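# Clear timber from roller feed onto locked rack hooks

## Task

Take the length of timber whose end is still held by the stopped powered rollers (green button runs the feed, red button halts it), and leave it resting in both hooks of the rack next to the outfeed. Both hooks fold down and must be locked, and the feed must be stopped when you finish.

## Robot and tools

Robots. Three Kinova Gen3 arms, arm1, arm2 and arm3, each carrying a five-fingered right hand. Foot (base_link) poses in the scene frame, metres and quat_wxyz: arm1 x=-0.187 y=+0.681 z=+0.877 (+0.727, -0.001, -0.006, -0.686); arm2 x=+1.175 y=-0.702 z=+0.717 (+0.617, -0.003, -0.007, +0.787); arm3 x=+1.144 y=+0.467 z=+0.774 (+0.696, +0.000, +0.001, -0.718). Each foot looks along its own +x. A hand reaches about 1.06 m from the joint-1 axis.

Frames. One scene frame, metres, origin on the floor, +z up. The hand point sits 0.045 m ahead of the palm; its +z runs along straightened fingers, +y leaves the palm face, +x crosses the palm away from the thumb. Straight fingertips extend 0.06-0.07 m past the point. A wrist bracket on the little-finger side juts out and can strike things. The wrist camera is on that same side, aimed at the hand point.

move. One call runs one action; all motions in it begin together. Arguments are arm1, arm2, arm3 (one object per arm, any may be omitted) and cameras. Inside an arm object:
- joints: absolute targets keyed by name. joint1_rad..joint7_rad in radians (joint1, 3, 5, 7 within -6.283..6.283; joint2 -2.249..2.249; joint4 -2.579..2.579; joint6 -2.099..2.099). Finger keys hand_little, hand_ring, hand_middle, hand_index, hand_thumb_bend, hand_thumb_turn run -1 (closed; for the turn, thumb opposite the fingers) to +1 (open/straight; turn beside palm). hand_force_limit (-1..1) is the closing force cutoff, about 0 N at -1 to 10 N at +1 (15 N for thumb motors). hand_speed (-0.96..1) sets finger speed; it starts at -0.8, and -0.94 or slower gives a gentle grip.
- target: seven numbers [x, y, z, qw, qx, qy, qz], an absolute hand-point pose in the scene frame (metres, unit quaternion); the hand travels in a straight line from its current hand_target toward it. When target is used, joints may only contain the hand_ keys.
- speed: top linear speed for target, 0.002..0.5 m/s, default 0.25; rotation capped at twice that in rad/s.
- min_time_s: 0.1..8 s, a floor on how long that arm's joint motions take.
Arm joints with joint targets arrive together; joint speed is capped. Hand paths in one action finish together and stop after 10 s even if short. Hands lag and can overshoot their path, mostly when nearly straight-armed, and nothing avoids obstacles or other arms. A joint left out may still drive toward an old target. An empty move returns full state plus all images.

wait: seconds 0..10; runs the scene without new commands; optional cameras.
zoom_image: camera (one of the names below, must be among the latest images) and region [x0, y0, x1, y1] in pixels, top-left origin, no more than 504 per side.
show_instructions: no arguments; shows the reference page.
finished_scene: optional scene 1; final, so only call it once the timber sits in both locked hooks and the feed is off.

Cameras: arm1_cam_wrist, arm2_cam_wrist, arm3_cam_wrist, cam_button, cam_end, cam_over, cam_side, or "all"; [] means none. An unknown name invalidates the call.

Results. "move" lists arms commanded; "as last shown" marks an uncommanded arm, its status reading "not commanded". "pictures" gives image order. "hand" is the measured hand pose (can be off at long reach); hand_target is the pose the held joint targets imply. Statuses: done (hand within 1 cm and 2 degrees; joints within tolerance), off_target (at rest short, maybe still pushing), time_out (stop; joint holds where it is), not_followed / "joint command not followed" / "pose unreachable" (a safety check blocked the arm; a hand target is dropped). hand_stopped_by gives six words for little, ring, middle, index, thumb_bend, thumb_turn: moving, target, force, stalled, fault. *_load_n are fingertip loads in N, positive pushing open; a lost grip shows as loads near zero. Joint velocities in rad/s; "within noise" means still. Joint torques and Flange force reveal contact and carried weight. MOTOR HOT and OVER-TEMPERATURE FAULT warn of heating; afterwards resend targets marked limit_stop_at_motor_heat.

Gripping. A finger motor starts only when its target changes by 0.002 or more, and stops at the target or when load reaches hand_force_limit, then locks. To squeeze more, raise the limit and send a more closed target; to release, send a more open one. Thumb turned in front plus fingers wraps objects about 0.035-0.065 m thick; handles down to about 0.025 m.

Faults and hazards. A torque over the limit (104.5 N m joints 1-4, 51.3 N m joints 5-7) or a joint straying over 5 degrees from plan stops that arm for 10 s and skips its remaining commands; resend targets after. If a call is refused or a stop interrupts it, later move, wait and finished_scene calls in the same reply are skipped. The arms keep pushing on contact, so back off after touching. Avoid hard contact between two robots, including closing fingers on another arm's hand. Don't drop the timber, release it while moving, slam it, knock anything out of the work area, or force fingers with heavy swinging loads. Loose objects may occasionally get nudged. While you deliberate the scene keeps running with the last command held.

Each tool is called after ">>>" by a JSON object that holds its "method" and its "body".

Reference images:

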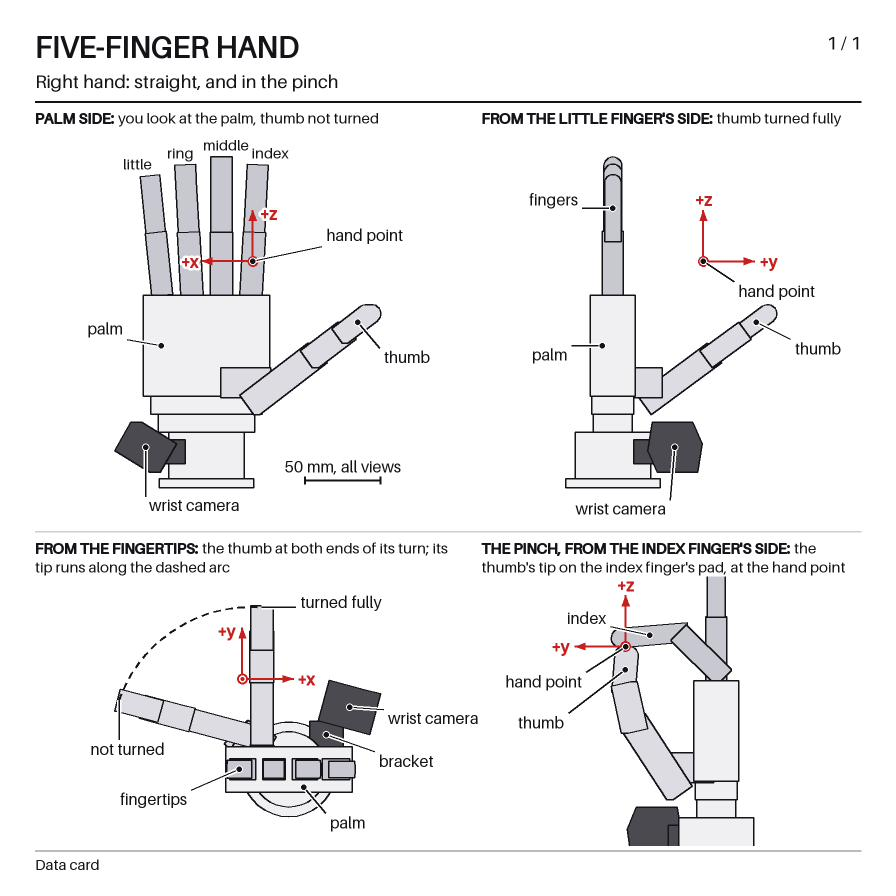

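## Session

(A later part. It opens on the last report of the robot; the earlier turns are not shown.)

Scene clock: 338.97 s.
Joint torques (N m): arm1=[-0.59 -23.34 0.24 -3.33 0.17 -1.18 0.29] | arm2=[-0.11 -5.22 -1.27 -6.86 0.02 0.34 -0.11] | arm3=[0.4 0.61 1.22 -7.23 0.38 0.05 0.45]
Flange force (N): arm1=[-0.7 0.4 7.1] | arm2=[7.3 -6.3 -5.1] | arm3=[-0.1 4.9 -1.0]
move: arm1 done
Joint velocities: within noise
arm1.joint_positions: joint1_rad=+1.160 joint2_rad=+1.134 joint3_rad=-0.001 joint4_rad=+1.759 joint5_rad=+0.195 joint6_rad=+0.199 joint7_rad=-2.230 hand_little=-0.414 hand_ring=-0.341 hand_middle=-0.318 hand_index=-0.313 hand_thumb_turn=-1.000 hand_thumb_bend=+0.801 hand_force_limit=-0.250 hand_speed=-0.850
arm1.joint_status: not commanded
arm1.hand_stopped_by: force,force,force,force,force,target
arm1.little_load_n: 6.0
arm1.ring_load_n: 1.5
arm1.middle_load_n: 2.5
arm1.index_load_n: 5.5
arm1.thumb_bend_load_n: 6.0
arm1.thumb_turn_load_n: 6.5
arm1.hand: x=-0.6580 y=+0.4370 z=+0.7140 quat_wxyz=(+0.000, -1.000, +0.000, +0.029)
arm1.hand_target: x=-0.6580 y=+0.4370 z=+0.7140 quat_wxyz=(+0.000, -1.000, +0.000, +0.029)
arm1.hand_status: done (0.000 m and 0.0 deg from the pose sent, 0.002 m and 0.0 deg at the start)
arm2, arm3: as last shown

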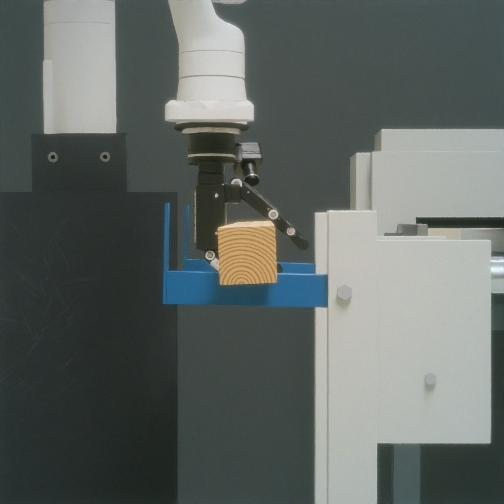

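>>> {"method": "move", "body": {"arm1": {"target": [-0.658, 0.437, 0.712, 0, 0.99959, 0, -0.0288], "speed": 0.02}, "cameras": ["cam_end"]}}

>>> {"method": "zoom_image", "body": {"camera": "cam_end", "region": [150, 180, 350, 330]}}

>>> {"method": "move", "body": {"arm1": {"target": [-0.658, 0.437, 0.710, 0, 0.99959, 0, -0.0288], "speed": 0.02}, "cameras": ["cam_end", "cam_over"]}}

>>> {"method": "zoom_image", "body": {"camera": "cam_end", "region": [150, 180, 350, 330]}}

>>> {"method": "zoom_image", "body": {"camera": "cam_over", "region": [50, 170, 300, 300]}}

Scene clock: 341.03 s.
Joint torques (N m): arm1=[-0.59 -23.33 0.24 -3.24 0.14 -1.26 0.26] | arm2=[-0.14 -5.2 -1.21 -6.9 0.05 0.35 -0.11] | arm3=[0.37 0.57 1.26 -7.26 0.42 0.04 0.43]
Flange force (N): arm1=[-1.2 0.5 7.0] | arm2=[7.5 -6.5 -5.1] | arm3=[-0.1 5.0 -0.9]
move: arm1 done
Joint velocities: within noise
arm1.joint_positions: joint1_rad=+1.160 joint2_rad=+1.139 joint3_rad=+0.000 joint4_rad=+1.758 joint5_rad=+0.195 joint6_rad=+0.196 joint7_rad=-2.230 hand_little=-0.414 hand_ring=-0.341 hand_middle=-0.318 hand_index=-0.313 hand_thumb_turn=-1.000 hand_thumb_bend=+0.801 hand_force_limit=-0.250 hand_speed=-0.850
arm1.joint_status: not commanded
arm1.hand_stopped_by: force,force,force,force,force,target
arm1.little_load_n: 6.5
arm1.ring_load_n: 2.0
arm1.middle_load_n: 2.5
arm1.index_load_n: 5.5
arm1.thumb_bend_load_n: 6.0
arm1.thumb_turn_load_n: 6.5
arm1.hand: x=-0.6580 y=+0.4370 z=+0.7120 quat_wxyz=(+0.000, -1.000, +0.000, +0.029)
arm1.hand_target: x=-0.6580 y=+0.4370 z=+0.7120 quat_wxyz=(+0.000, -1.000, +0.000, +0.029)
arm1.hand_status: done (0.000 m and 0.0 deg from the pose sent, 0.002 m and 0.0 deg at the start)
arm2, arm3: as last shown
arm2.index_load_n: -0.5
arm2.thumb_bend_load_n: 0.5
arm3.little_load_n: -0.5

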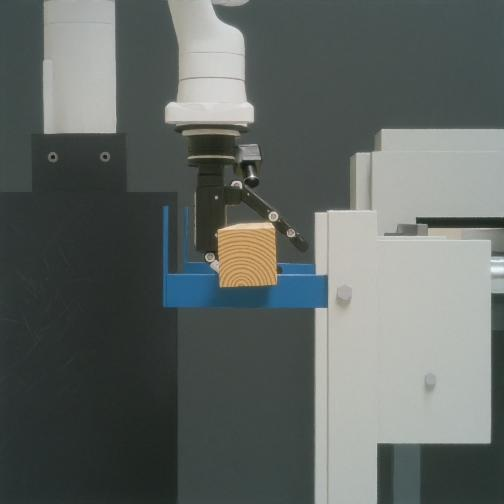

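Scaled by 2.520 from the camera's image (finer frame: 720x720).

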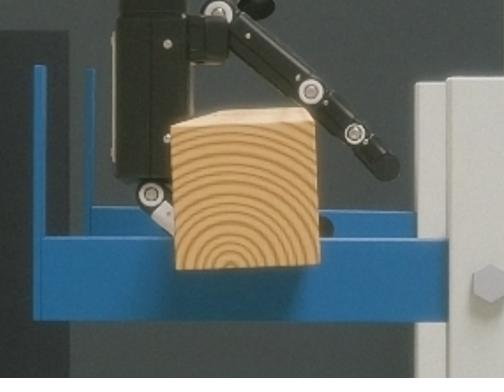

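Scene clock: 342.00 s.
Joint torques (N m): arm1=[-0.14 -19.67 0.51 -3.5 0.07 -1.46 0.08] | arm2=[-0.12 -5.21 -1.25 -6.89 0.07 0.35 -0.12] | arm3=[0.41 0.54 1.22 -7.26 0.42 0.04 0.46]
Flange force (N): arm1=[0.8 0.0 -2.3] | arm2=[7.5 -6.5 -5.2] | arm3=[-0.2 5.0 -1.0]
move: arm1 done
Joint velocities: within noise
arm1.joint_positions: joint1_rad=+1.160 joint2_rad=+1.144 joint3_rad=+0.000 joint4_rad=+1.756 joint5_rad=+0.195 joint6_rad=+0.193 joint7_rad=-2.230 hand_little=-0.414 hand_ring=-0.341 hand_middle=-0.318 hand_index=-0.313 hand_thumb_turn=-1.000 hand_thumb_bend=+0.801 hand_force_limit=-0.250 hand_speed=-0.850
arm1.joint_status: not commanded
arm1.hand_stopped_by: force,force,force,force,force,target
arm1.little_load_n: 6.0
arm1.ring_load_n: 1.5
arm1.middle_load_n: 2.0
arm1.index_load_n: 4.0
arm1.thumb_bend_load_n: 8.0
arm1.thumb_turn_load_n: 6.0
arm1.hand: x=-0.6580 y=+0.4370 z=+0.7100 quat_wxyz=(+0.000, -1.000, +0.000, +0.029)
arm1.hand_target: x=-0.6580 y=+0.4370 z=+0.7100 quat_wxyz=(+0.000, -1.000, +0.000, +0.029)
arm1.hand_status: done (0.000 m and 0.0 deg from the pose sent, 0.002 m and 0.0 deg at the start)
arm2.joint_positions: joint1_rad=+0.363 joint2_rad=+0.227 joint3_rad=-0.905 joint4_rad=+1.887 joint5_rad=+0.182 joint6_rad=+1.115 joint7_rad=-2.422 hand_little=-1.000 hand_ring=-1.000 hand_middle=-1.000 hand_index=+1.000 hand_thumb_turn=+1.000 hand_thumb_bend=+1.000 hand_force_limit=+0.000 hand_speed=-0.800
arm2.joint_status: not commanded
arm2.hand_stopped_by: target,target,target,target,target,target
arm2.little_load_n: 0.0
arm2.ring_load_n: 0.0
arm2.middle_load_n: 0.0
arm2.index_load_n: 0.0
arm2.thumb_bend_load_n: -0.5
arm2.thumb_turn_load_n: 0.0
arm2.hand: x=+0.9260 y=-0.3885 z=+0.9500 quat_wxyz=(+0.000, +0.707, -0.707, +0.000)
arm2.hand_target: x=+0.9260 y=-0.3885 z=+0.9500 quat_wxyz=(+0.000, +0.707, -0.707, +0.000)
arm2.hand_status: not commanded
arm3: as last shown
arm3.little_load_n: 0.0

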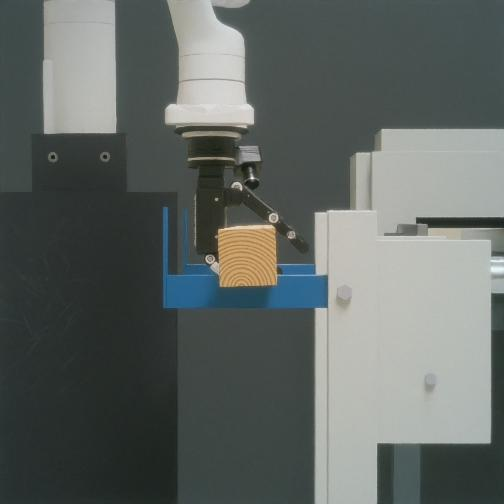

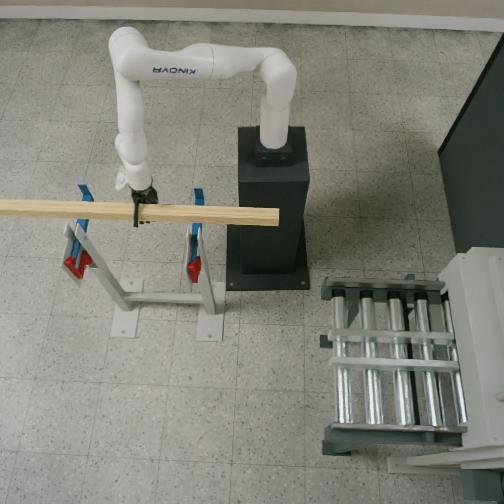

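Scaled by 2.520 from the camera's image (finer frame: 720x720).

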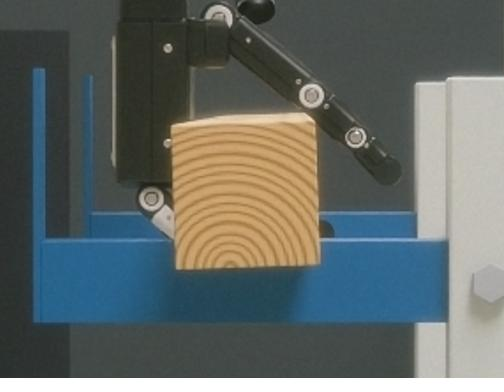

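Scaled by 2.016 from the camera's image (finer frame: 720x720).

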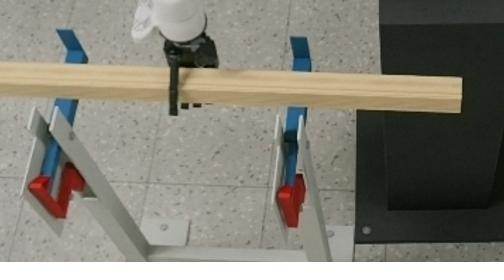

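>>> {"method": "move", "body": {"arm1": {"joints": {"hand_little": -0.1, "hand_ring": -0.1, "hand_middle": -0.1, "hand_index": -0.1, "hand_speed": -0.85}}, "cameras": ["cam_end"]}}

>>> {"method": "move", "body": {"arm1": {"joints": {"hand_thumb_bend": 1.0, "hand_speed": -0.8}}, "cameras": ["cam_end", "cam_over", "cam_side"]}}

>>> {"method": "zoom_image", "body": {"camera": "cam_end", "region": [150, 150, 350, 330]}}

Scene clock: 344.80 s.
Joint torques (N m): arm1=[0.37 -17.97 1.48 -1.31 0.26 -0.17 0.27] | arm2=[-0.14 -5.25 -1.27 -6.86 0.05 0.36 -0.12] | arm3=[0.38 0.58 1.26 -7.22 0.39 0.04 0.46]
Flange force (N): arm1=[-1.6 2.5 -2.4] | arm2=[7.3 -6.4 -5.1] | arm3=[-0.1 5.1 -1.0]
move: arm1 done
Joint velocities: within noise
arm1.joint_positions: joint1_rad=+1.160 joint2_rad=+1.144 joint3_rad=+0.000 joint4_rad=+1.756 joint5_rad=+0.195 joint6_rad=+0.193 joint7_rad=-2.230 hand_little=-0.100 hand_ring=-0.100 hand_middle=-0.100 hand_index=-0.100 hand_thumb_turn=-1.000 hand_thumb_bend=+0.800 hand_force_limit=-0.250 hand_speed=-0.850
arm1.joint_status: all done
arm1.hand_stopped_by: target,target,target,target,force,target
arm1.little_load_n: 0.0
arm1.ring_load_n: 0.0
arm1.middle_load_n: 0.0
arm1.index_load_n: 0.0
arm1.thumb_bend_load_n: 1.5
arm1.thumb_turn_load_n: 1.0
arm1.hand: x=-0.6580 y=+0.4370 z=+0.7100 quat_wxyz=(+0.000, -1.000, +0.000, +0.029)
arm1.hand_target: x=-0.6580 y=+0.4370 z=+0.7100 quat_wxyz=(+0.000, -1.000, +0.000, +0.029)
arm1.hand_status: not commanded
arm2: as last shown
arm2.middle_load_n: 0.5
arm2.thumb_bend_load_n: 0.0
arm3.joint_positions: joint1_rad=+0.362 joint2_rad=-0.482 joint3_rad=-0.168 joint4_rad=+1.635 joint5_rad=-0.061 joint6_rad=+1.896 joint7_rad=-2.109 hand_little=+1.000 hand_ring=+1.000 hand_middle=+1.000 hand_index=+1.000 hand_thumb_turn=+1.000 hand_thumb_bend=+1.000 hand_force_limit=+0.000 hand_speed=-0.800
arm3.joint_status: not commanded
arm3.hand_stopped_by: target,target,target,target,target,target
arm3.little_load_n: 0.0
arm3.ring_load_n: 0.0
arm3.middle_load_n: 0.0
arm3.index_load_n: 0.0
arm3.thumb_bend_load_n: 0.0
arm3.thumb_turn_load_n: 0.0
arm3.hand: x=+1.1452 y=+0.2838 z=+1.2405 quat_wxyz=(-0.027, -0.917, -0.396, +0.034)
arm3.hand_target: x=+1.1452 y=+0.2838 z=+1.2405 quat_wxyz=(-0.027, -0.917, -0.396, +0.034)
arm3.hand_status: not commanded

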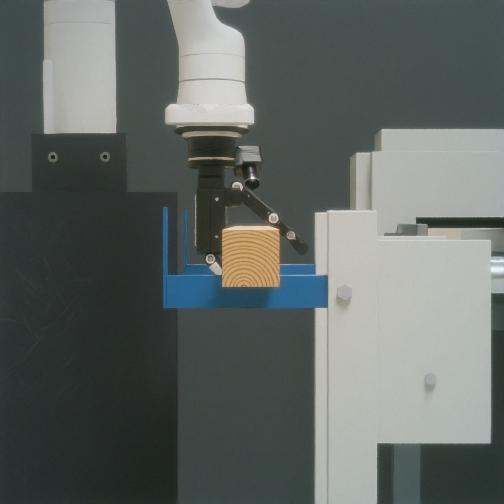

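Scene clock: 346.00 s.
Joint torques (N m): arm1=[-0.6 -19.17 0.41 -2.24 0.16 -0.68 0.36] | arm2=[-0.16 -5.23 -1.26 -6.89 0.06 0.34 -0.08] | arm3=[0.41 0.6 1.26 -7.32 0.4 0.03 0.45]
Flange force (N): arm1=[-1.2 0.2 -1.1] | arm2=[7.4 -6.4 -5.1] | arm3=[0.0 5.0 -0.7]
move: arm1 done
Joint velocities: within noise
arm1.joint_positions: joint1_rad=+1.160 joint2_rad=+1.144 joint3_rad=+0.001 joint4_rad=+1.756 joint5_rad=+0.195 joint6_rad=+0.193 joint7_rad=-2.230 hand_little=-0.100 hand_ring=-0.100 hand_middle=-0.100 hand_index=-0.100 hand_thumb_turn=-1.000 hand_thumb_bend=+1.000 hand_force_limit=-0.250 hand_speed=-0.800
arm1.joint_status: all done
arm1.hand_stopped_by: target,target,target,target,target,target
arm1.little_load_n: 0.0
arm1.ring_load_n: 0.0
arm1.middle_load_n: 0.5
arm1.index_load_n: 0.0
arm1.thumb_bend_load_n: 0.0
arm1.thumb_turn_load_n: 0.0
arm1.hand: x=-0.6580 y=+0.4370 z=+0.7100 quat_wxyz=(+0.000, -1.000, +0.000, +0.029)
arm1.hand_target: x=-0.6580 y=+0.4370 z=+0.7100 quat_wxyz=(+0.000, -1.000, +0.000, +0.029)
arm1.hand_status: not commanded
arm2, arm3: as last shown
arm2.middle_load_n: 0.0

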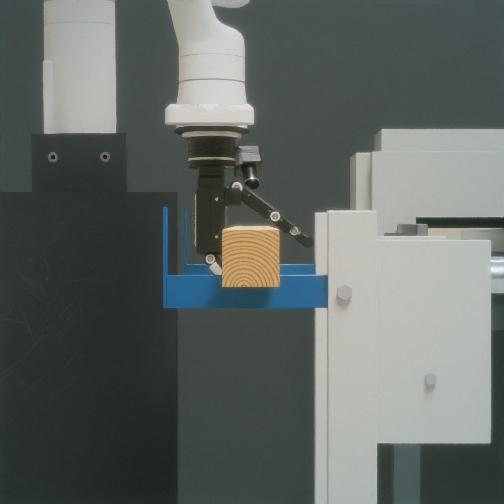

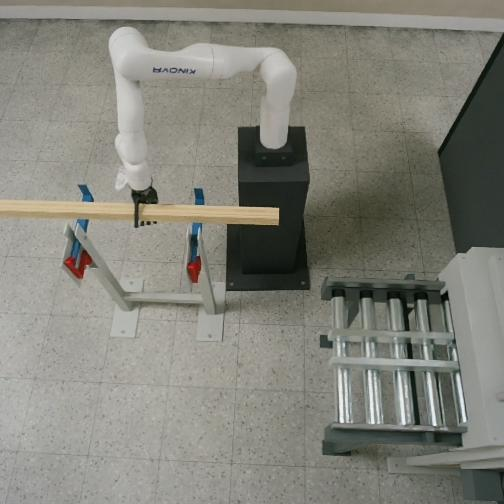

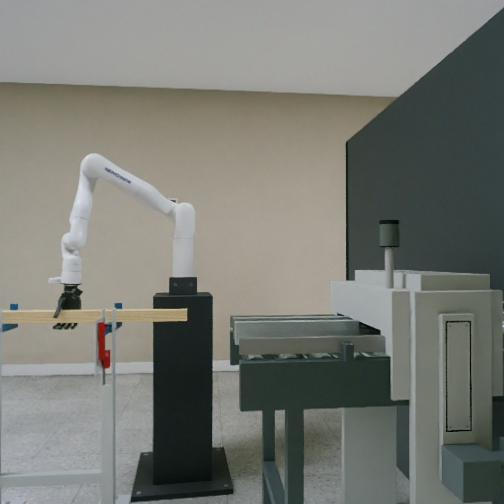

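Scaled by 2.520 from the camera's image (finer frame: 720x720).

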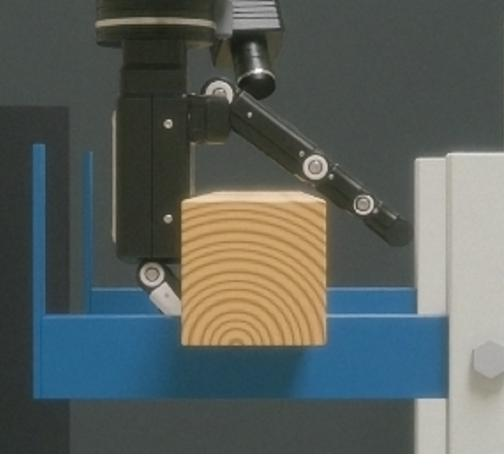

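>>> {"method": "move", "body": {"arm1": {"joints": {"hand_little": 1.0, "hand_ring": 1.0, "hand_middle": 1.0, "hand_index": 1.0, "hand_speed": -0.6}}, "cameras": ["cam_end"]}}

>>> {"method": "zoom_image", "body": {"camera": "cam_end", "region": [150, 150, 350, 330]}}

>>> {"method": "move", "body": {"arm1": {"target": [-0.658, 0.443, 0.716, 0, 0.99959, 0, -0.0288], "speed": 0.03}, "cameras": ["cam_end"]}}

>>> {"method": "move", "body": {"arm1": {"target": [-0.658, 0.443, 0.83, 0, 0.99959, 0, -0.0288], "speed": 0.05}, "cameras": ["cam_end", "cam_over"]}}

>>> {"method": "zoom_image", "body": {"camera": "cam_end", "region": [150, 150, 350, 330]}}

Scene clock: 349.37 s.
Joint torques (N m): arm1=[-0.51 -19.1 0.45 -2.17 0.15 -0.69 0.26] | arm2=[-0.1 -5.22 -1.24 -6.89 0.04 0.36 -0.11] | arm3=[0.41 0.6 1.25 -7.22 0.4 0.02 0.47]
Flange force (N): arm1=[-1.4 0.4 -1.2] | arm2=[7.4 -6.4 -5.1] | arm3=[0.0 5.1 -1.1]
move: arm1 done
Joint velocities: within noise
arm1.joint_positions: joint1_rad=+1.160 joint2_rad=+1.144 joint3_rad=+0.000 joint4_rad=+1.756 joint5_rad=+0.195 joint6_rad=+0.193 joint7_rad=-2.230 hand_little=+1.000 hand_ring=+1.000 hand_middle=+1.000 hand_index=+1.000 hand_thumb_turn=-1.000 hand_thumb_bend=+1.000 hand_force_limit=-0.250 hand_speed=-0.600
arm1.joint_status: all done
arm1.hand_stopped_by: target,target,target,target,target,target
arm1.little_load_n: 0.0
arm1.ring_load_n: 0.0
arm1.middle_load_n: 0.0
arm1.index_load_n: 0.0
arm1.thumb_bend_load_n: -0.5
arm1.thumb_turn_load_n: 0.0
arm1.hand: x=-0.6580 y=+0.4370 z=+0.7100 quat_wxyz=(+0.000, -1.000, +0.000, +0.029)
arm1.hand_target: x=-0.6580 y=+0.4370 z=+0.7100 quat_wxyz=(+0.000, -1.000, +0.000, +0.029)
arm1.hand_status: not commanded
arm2, arm3: as last shown
arm2.middle_load_n: 0.5
arm2.index_load_n: 0.5

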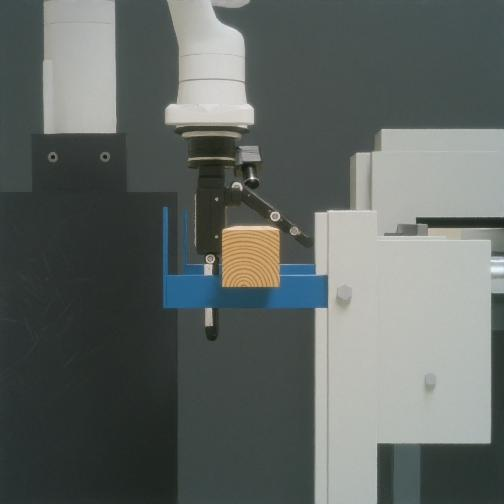

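Scaled by 2.520 from the camera's image (finer frame: 720x720).

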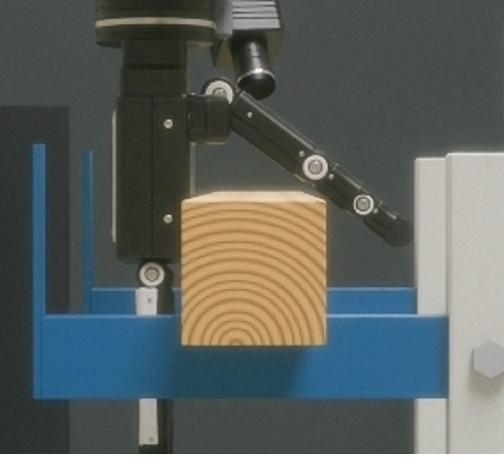

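Scene clock: 350.33 s.
Joint torques (N m): arm1=[-0.55 -19.11 0.47 -2.21 0.18 -0.7 0.28] | arm2=[-0.12 -5.2 -1.24 -6.87 0.02 0.33 -0.1] | arm3=[0.39 0.61 1.26 -7.33 0.41 0.02 0.49]
Flange force (N): arm1=[-1.4 0.3 -1.0] | arm2=[7.4 -6.3 -5.2] | arm3=[0.1 5.1 -0.7]
move: arm1 done
Joint velocities: within noise
arm1.joint_positions: joint1_rad=+1.172 joint2_rad=+1.128 joint3_rad=-0.001 joint4_rad=+1.770 joint5_rad=+0.200 joint6_rad=+0.194 joint7_rad=-2.222 hand_little=+1.000 hand_ring=+1.000 hand_middle=+1.000 hand_index=+1.000 hand_thumb_turn=-1.000 hand_thumb_bend=+1.000 hand_force_limit=-0.250 hand_speed=-0.600
arm1.joint_status: not commanded
arm1.hand_stopped_by: target,target,target,target,target,target
arm1.little_load_n: 0.0
arm1.ring_load_n: 0.0
arm1.middle_load_n: 0.0
arm1.index_load_n: 0.0
arm1.thumb_bend_load_n: 0.0
arm1.thumb_turn_load_n: 0.0
arm1.hand: x=-0.6580 y=+0.4430 z=+0.7160 quat_wxyz=(+0.000, -1.000, +0.000, +0.029)
arm1.hand_target: x=-0.6580 y=+0.4430 z=+0.7160 quat_wxyz=(+0.000, -1.000, +0.000, +0.029)
arm1.hand_status: done (0.000 m and 0.0 deg from the pose sent, 0.008 m and 0.0 deg at the start)
arm2, arm3: as last shown
arm2.ring_load_n: 0.5
arm2.index_load_n: 0.0
arm3.thumb_bend_load_n: -0.5

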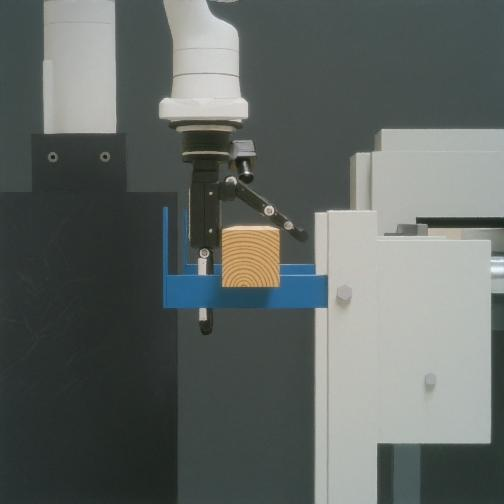

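Scene clock: 353.10 s.
Joint torques (N m): arm1=[-0.52 -17.84 0.05 -3.72 0.22 -0.71 0.28] | arm2=[-0.13 -5.21 -1.24 -6.89 0.04 0.33 -0.11] | arm3=[0.37 0.59 1.24 -7.19 0.38 0.05 0.45]
Flange force (N): arm1=[-1.0 0.2 -1.6] | arm2=[7.4 -6.4 -5.2] | arm3=[-0.1 5.0 -1.2]
move: arm1 done
Joint velocities: within noise
arm1.joint_positions: joint1_rad=+1.199 joint2_rad=+0.865 joint3_rad=-0.046 joint4_rad=+1.829 joint5_rad=+0.185 joint6_rad=+0.401 joint7_rad=-2.198 hand_little=+1.000 hand_ring=+1.000 hand_middle=+1.000 hand_index=+1.000 hand_thumb_turn=-1.000 hand_thumb_bend=+1.000 hand_force_limit=-0.250 hand_speed=-0.600
arm1.joint_status: not commanded
arm1.hand_stopped_by: target,target,target,target,target,target
arm1.little_load_n: 0.0
arm1.ring_load_n: 0.0
arm1.middle_load_n: 0.0
arm1.index_load_n: 0.0
arm1.thumb_bend_load_n: 0.0
arm1.thumb_turn_load_n: 0.0
arm1.hand: x=-0.6580 y=+0.4430 z=+0.8300 quat_wxyz=(+0.000, -1.000, +0.000, +0.029)
arm1.hand_target: x=-0.6580 y=+0.4430 z=+0.8300 quat_wxyz=(+0.000, -1.000, +0.000, +0.029)
arm1.hand_status: done (0.000 m and 0.0 deg from the pose sent, 0.114 m and 0.0 deg at the start)
arm2, arm3: as last shown
arm2.ring_load_n: 0.0
arm2.middle_load_n: 0.0
arm3.little_load_n: 0.5
arm3.thumb_bend_load_n: 0.0

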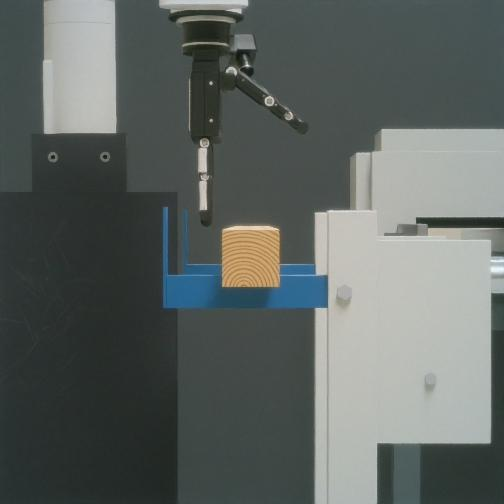

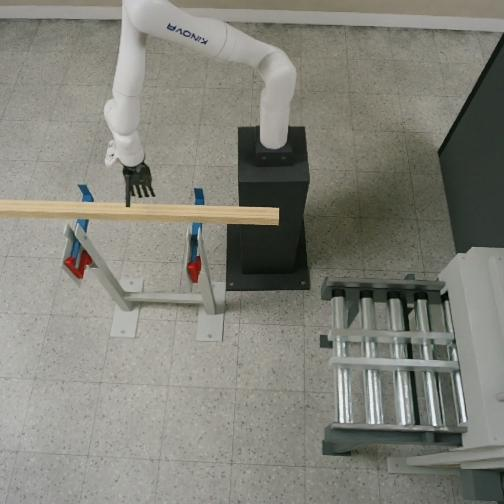

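Scaled by 2.520 from the camera's image (finer frame: 720x720).

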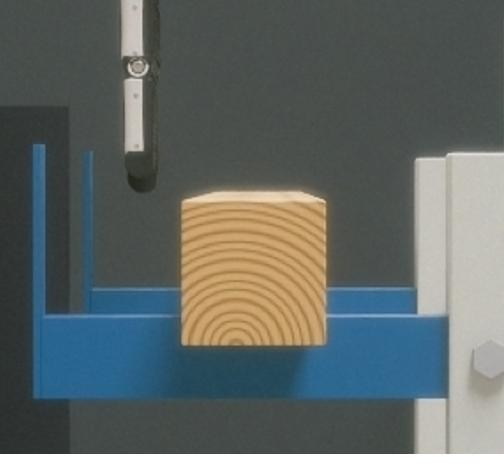

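>>> {"method": "move", "body": {"arm1": {"target": [-0.55, 0.35, 1.15, 0, 1, 0, 0], "speed": 0.2}, "arm2": {"target": [1.0, -0.45, 1.10, 0, 0.7071, -0.7071, 0], "speed": 0.2}, "cameras": ["arm1_cam_wrist", "cam_over", "cam_button", "cam_end"]}}

>>> {"method": "zoom_image", "body": {"camera": "cam_over", "region": [30, 160, 290, 320]}}

>>> {"method": "zoom_image", "body": {"camera": "cam_button", "region": [120, 200, 290, 420]}}

Scene clock: 356.27 s.
Joint torques (N m): arm1=[-0.45 -13.24 -0.19 -7.66 0.24 -0.57 0.3] | arm2=[-0.21 0.28 0.97 -7.83 0.03 0.33 -0.12] | arm3=[0.37 0.58 1.25 -7.24 0.39 0.04 0.45]
Flange force (N): arm1=[0.1 0.3 -1.9] | arm2=[8.6 -3.5 0.3] | arm3=[-0.1 5.0 -1.0]
move: arm1 done; arm2 done
Joint velocities: within noise
arm1.joint_positions: joint1_rad=+0.977 joint2_rad=+0.311 joint3_rad=-0.145 joint4_rad=+1.553 joint5_rad=+0.058 joint6_rad=+1.283 joint7_rad=-2.378 hand_little=+1.000 hand_ring=+1.000 hand_middle=+1.000 hand_index=+1.000 hand_thumb_turn=-1.000 hand_thumb_bend=+1.000 hand_force_limit=-0.250 hand_speed=-0.600
arm1.joint_status: not commanded
arm1.hand_stopped_by: target,target,target,target,target,target
arm1.little_load_n: 0.0
arm1.ring_load_n: 0.0
arm1.middle_load_n: 0.0
arm1.index_load_n: 0.0
arm1.thumb_bend_load_n: 0.0
arm1.thumb_turn_load_n: 0.0
arm1.hand: x=-0.5500 y=+0.3500 z=+1.1500 quat_wxyz=(+0.000, -1.000, +0.000, +0.000)
arm1.hand_target: x=-0.5500 y=+0.3500 z=+1.1500 quat_wxyz=(+0.000, -1.000, +0.000, +0.000)
arm1.hand_status: done (0.000 m and 0.0 deg from the pose sent, 0.350 m and 3.3 deg at the start)
arm2.joint_positions: joint1_rad=+0.615 joint2_rad=-0.182 joint3_rad=-0.708 joint4_rad=+1.694 joint5_rad=-0.133 joint6_rad=+1.589 joint7_rad=-1.898 hand_little=-1.000 hand_ring=-1.000 hand_middle=-1.000 hand_index=+1.000 hand_thumb_turn=+1.000 hand_thumb_bend=+1.000 hand_force_limit=+0.000 hand_speed=-0.800
arm2.joint_status: not commanded
arm2.hand_stopped_by: target,target,target,target,target,target
arm2.little_load_n: 0.0
arm2.ring_load_n: -0.5
arm2.middle_load_n: 0.0
arm2.index_load_n: 0.0
arm2.thumb_bend_load_n: 0.0
arm2.thumb_turn_load_n: 0.0
arm2.hand: x=+1.0000 y=-0.4500 z=+1.1000 quat_wxyz=(+0.000, +0.707, -0.707, +0.000)
arm2.hand_target: x=+1.0000 y=-0.4500 z=+1.1000 quat_wxyz=(+0.000, +0.707, -0.707, +0.000)
arm2.hand_status: done (0.000 m and 0.0 deg from the pose sent, 0.178 m and 0.0 deg at the start)
arm3: as last shown
arm3.little_load_n: 0.0
arm3.thumb_bend_load_n: -0.5
pictures: arm1_cam_wrist, cam_button, cam_end, cam_over

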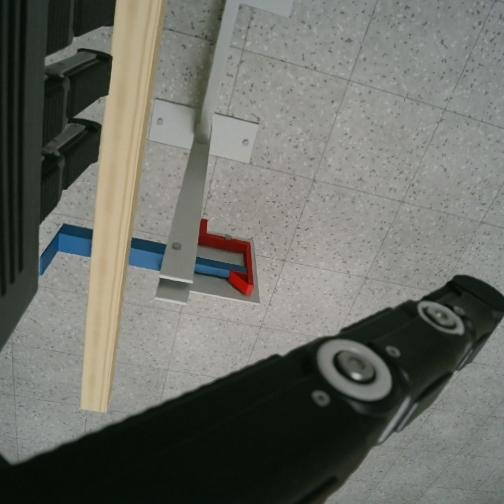

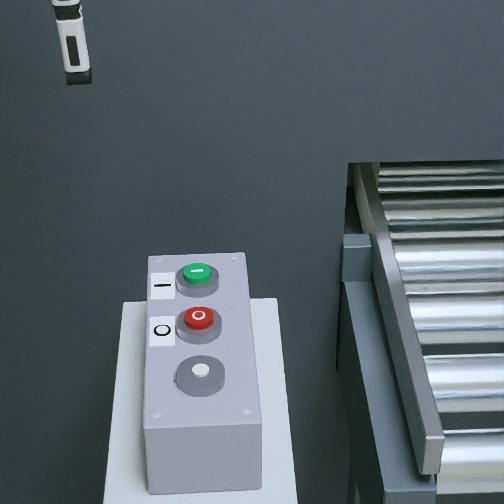

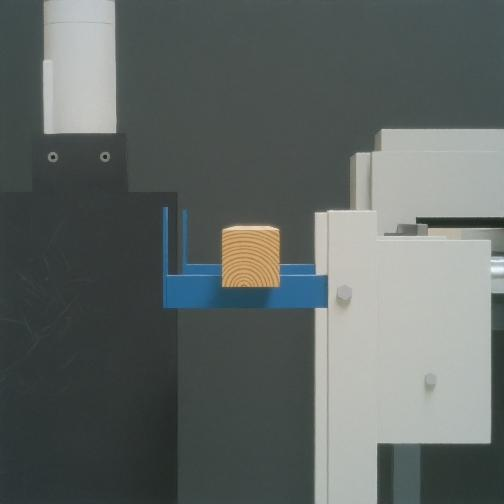

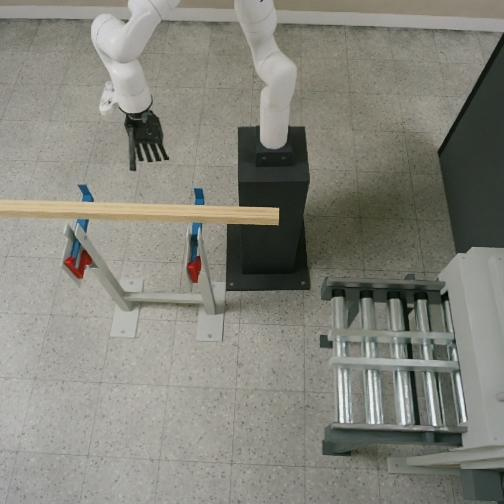

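Scaled by 1.938 from the camera's image (finer frame: 720x720).

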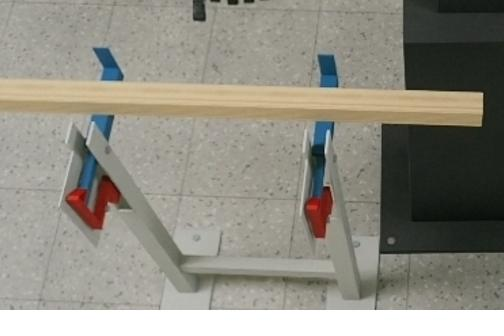

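Scaled by 2.291 from the camera's image (finer frame: 720x720).

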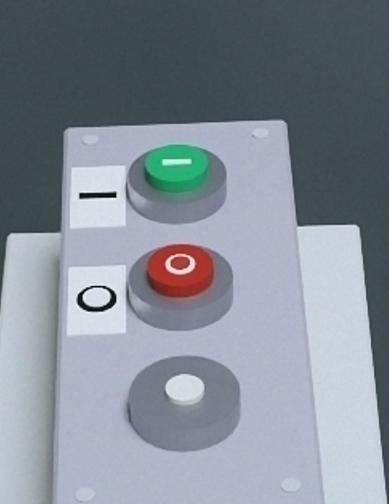

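>>> {"method": "finished_scene", "body": {}}

The scene is finished: the task was done.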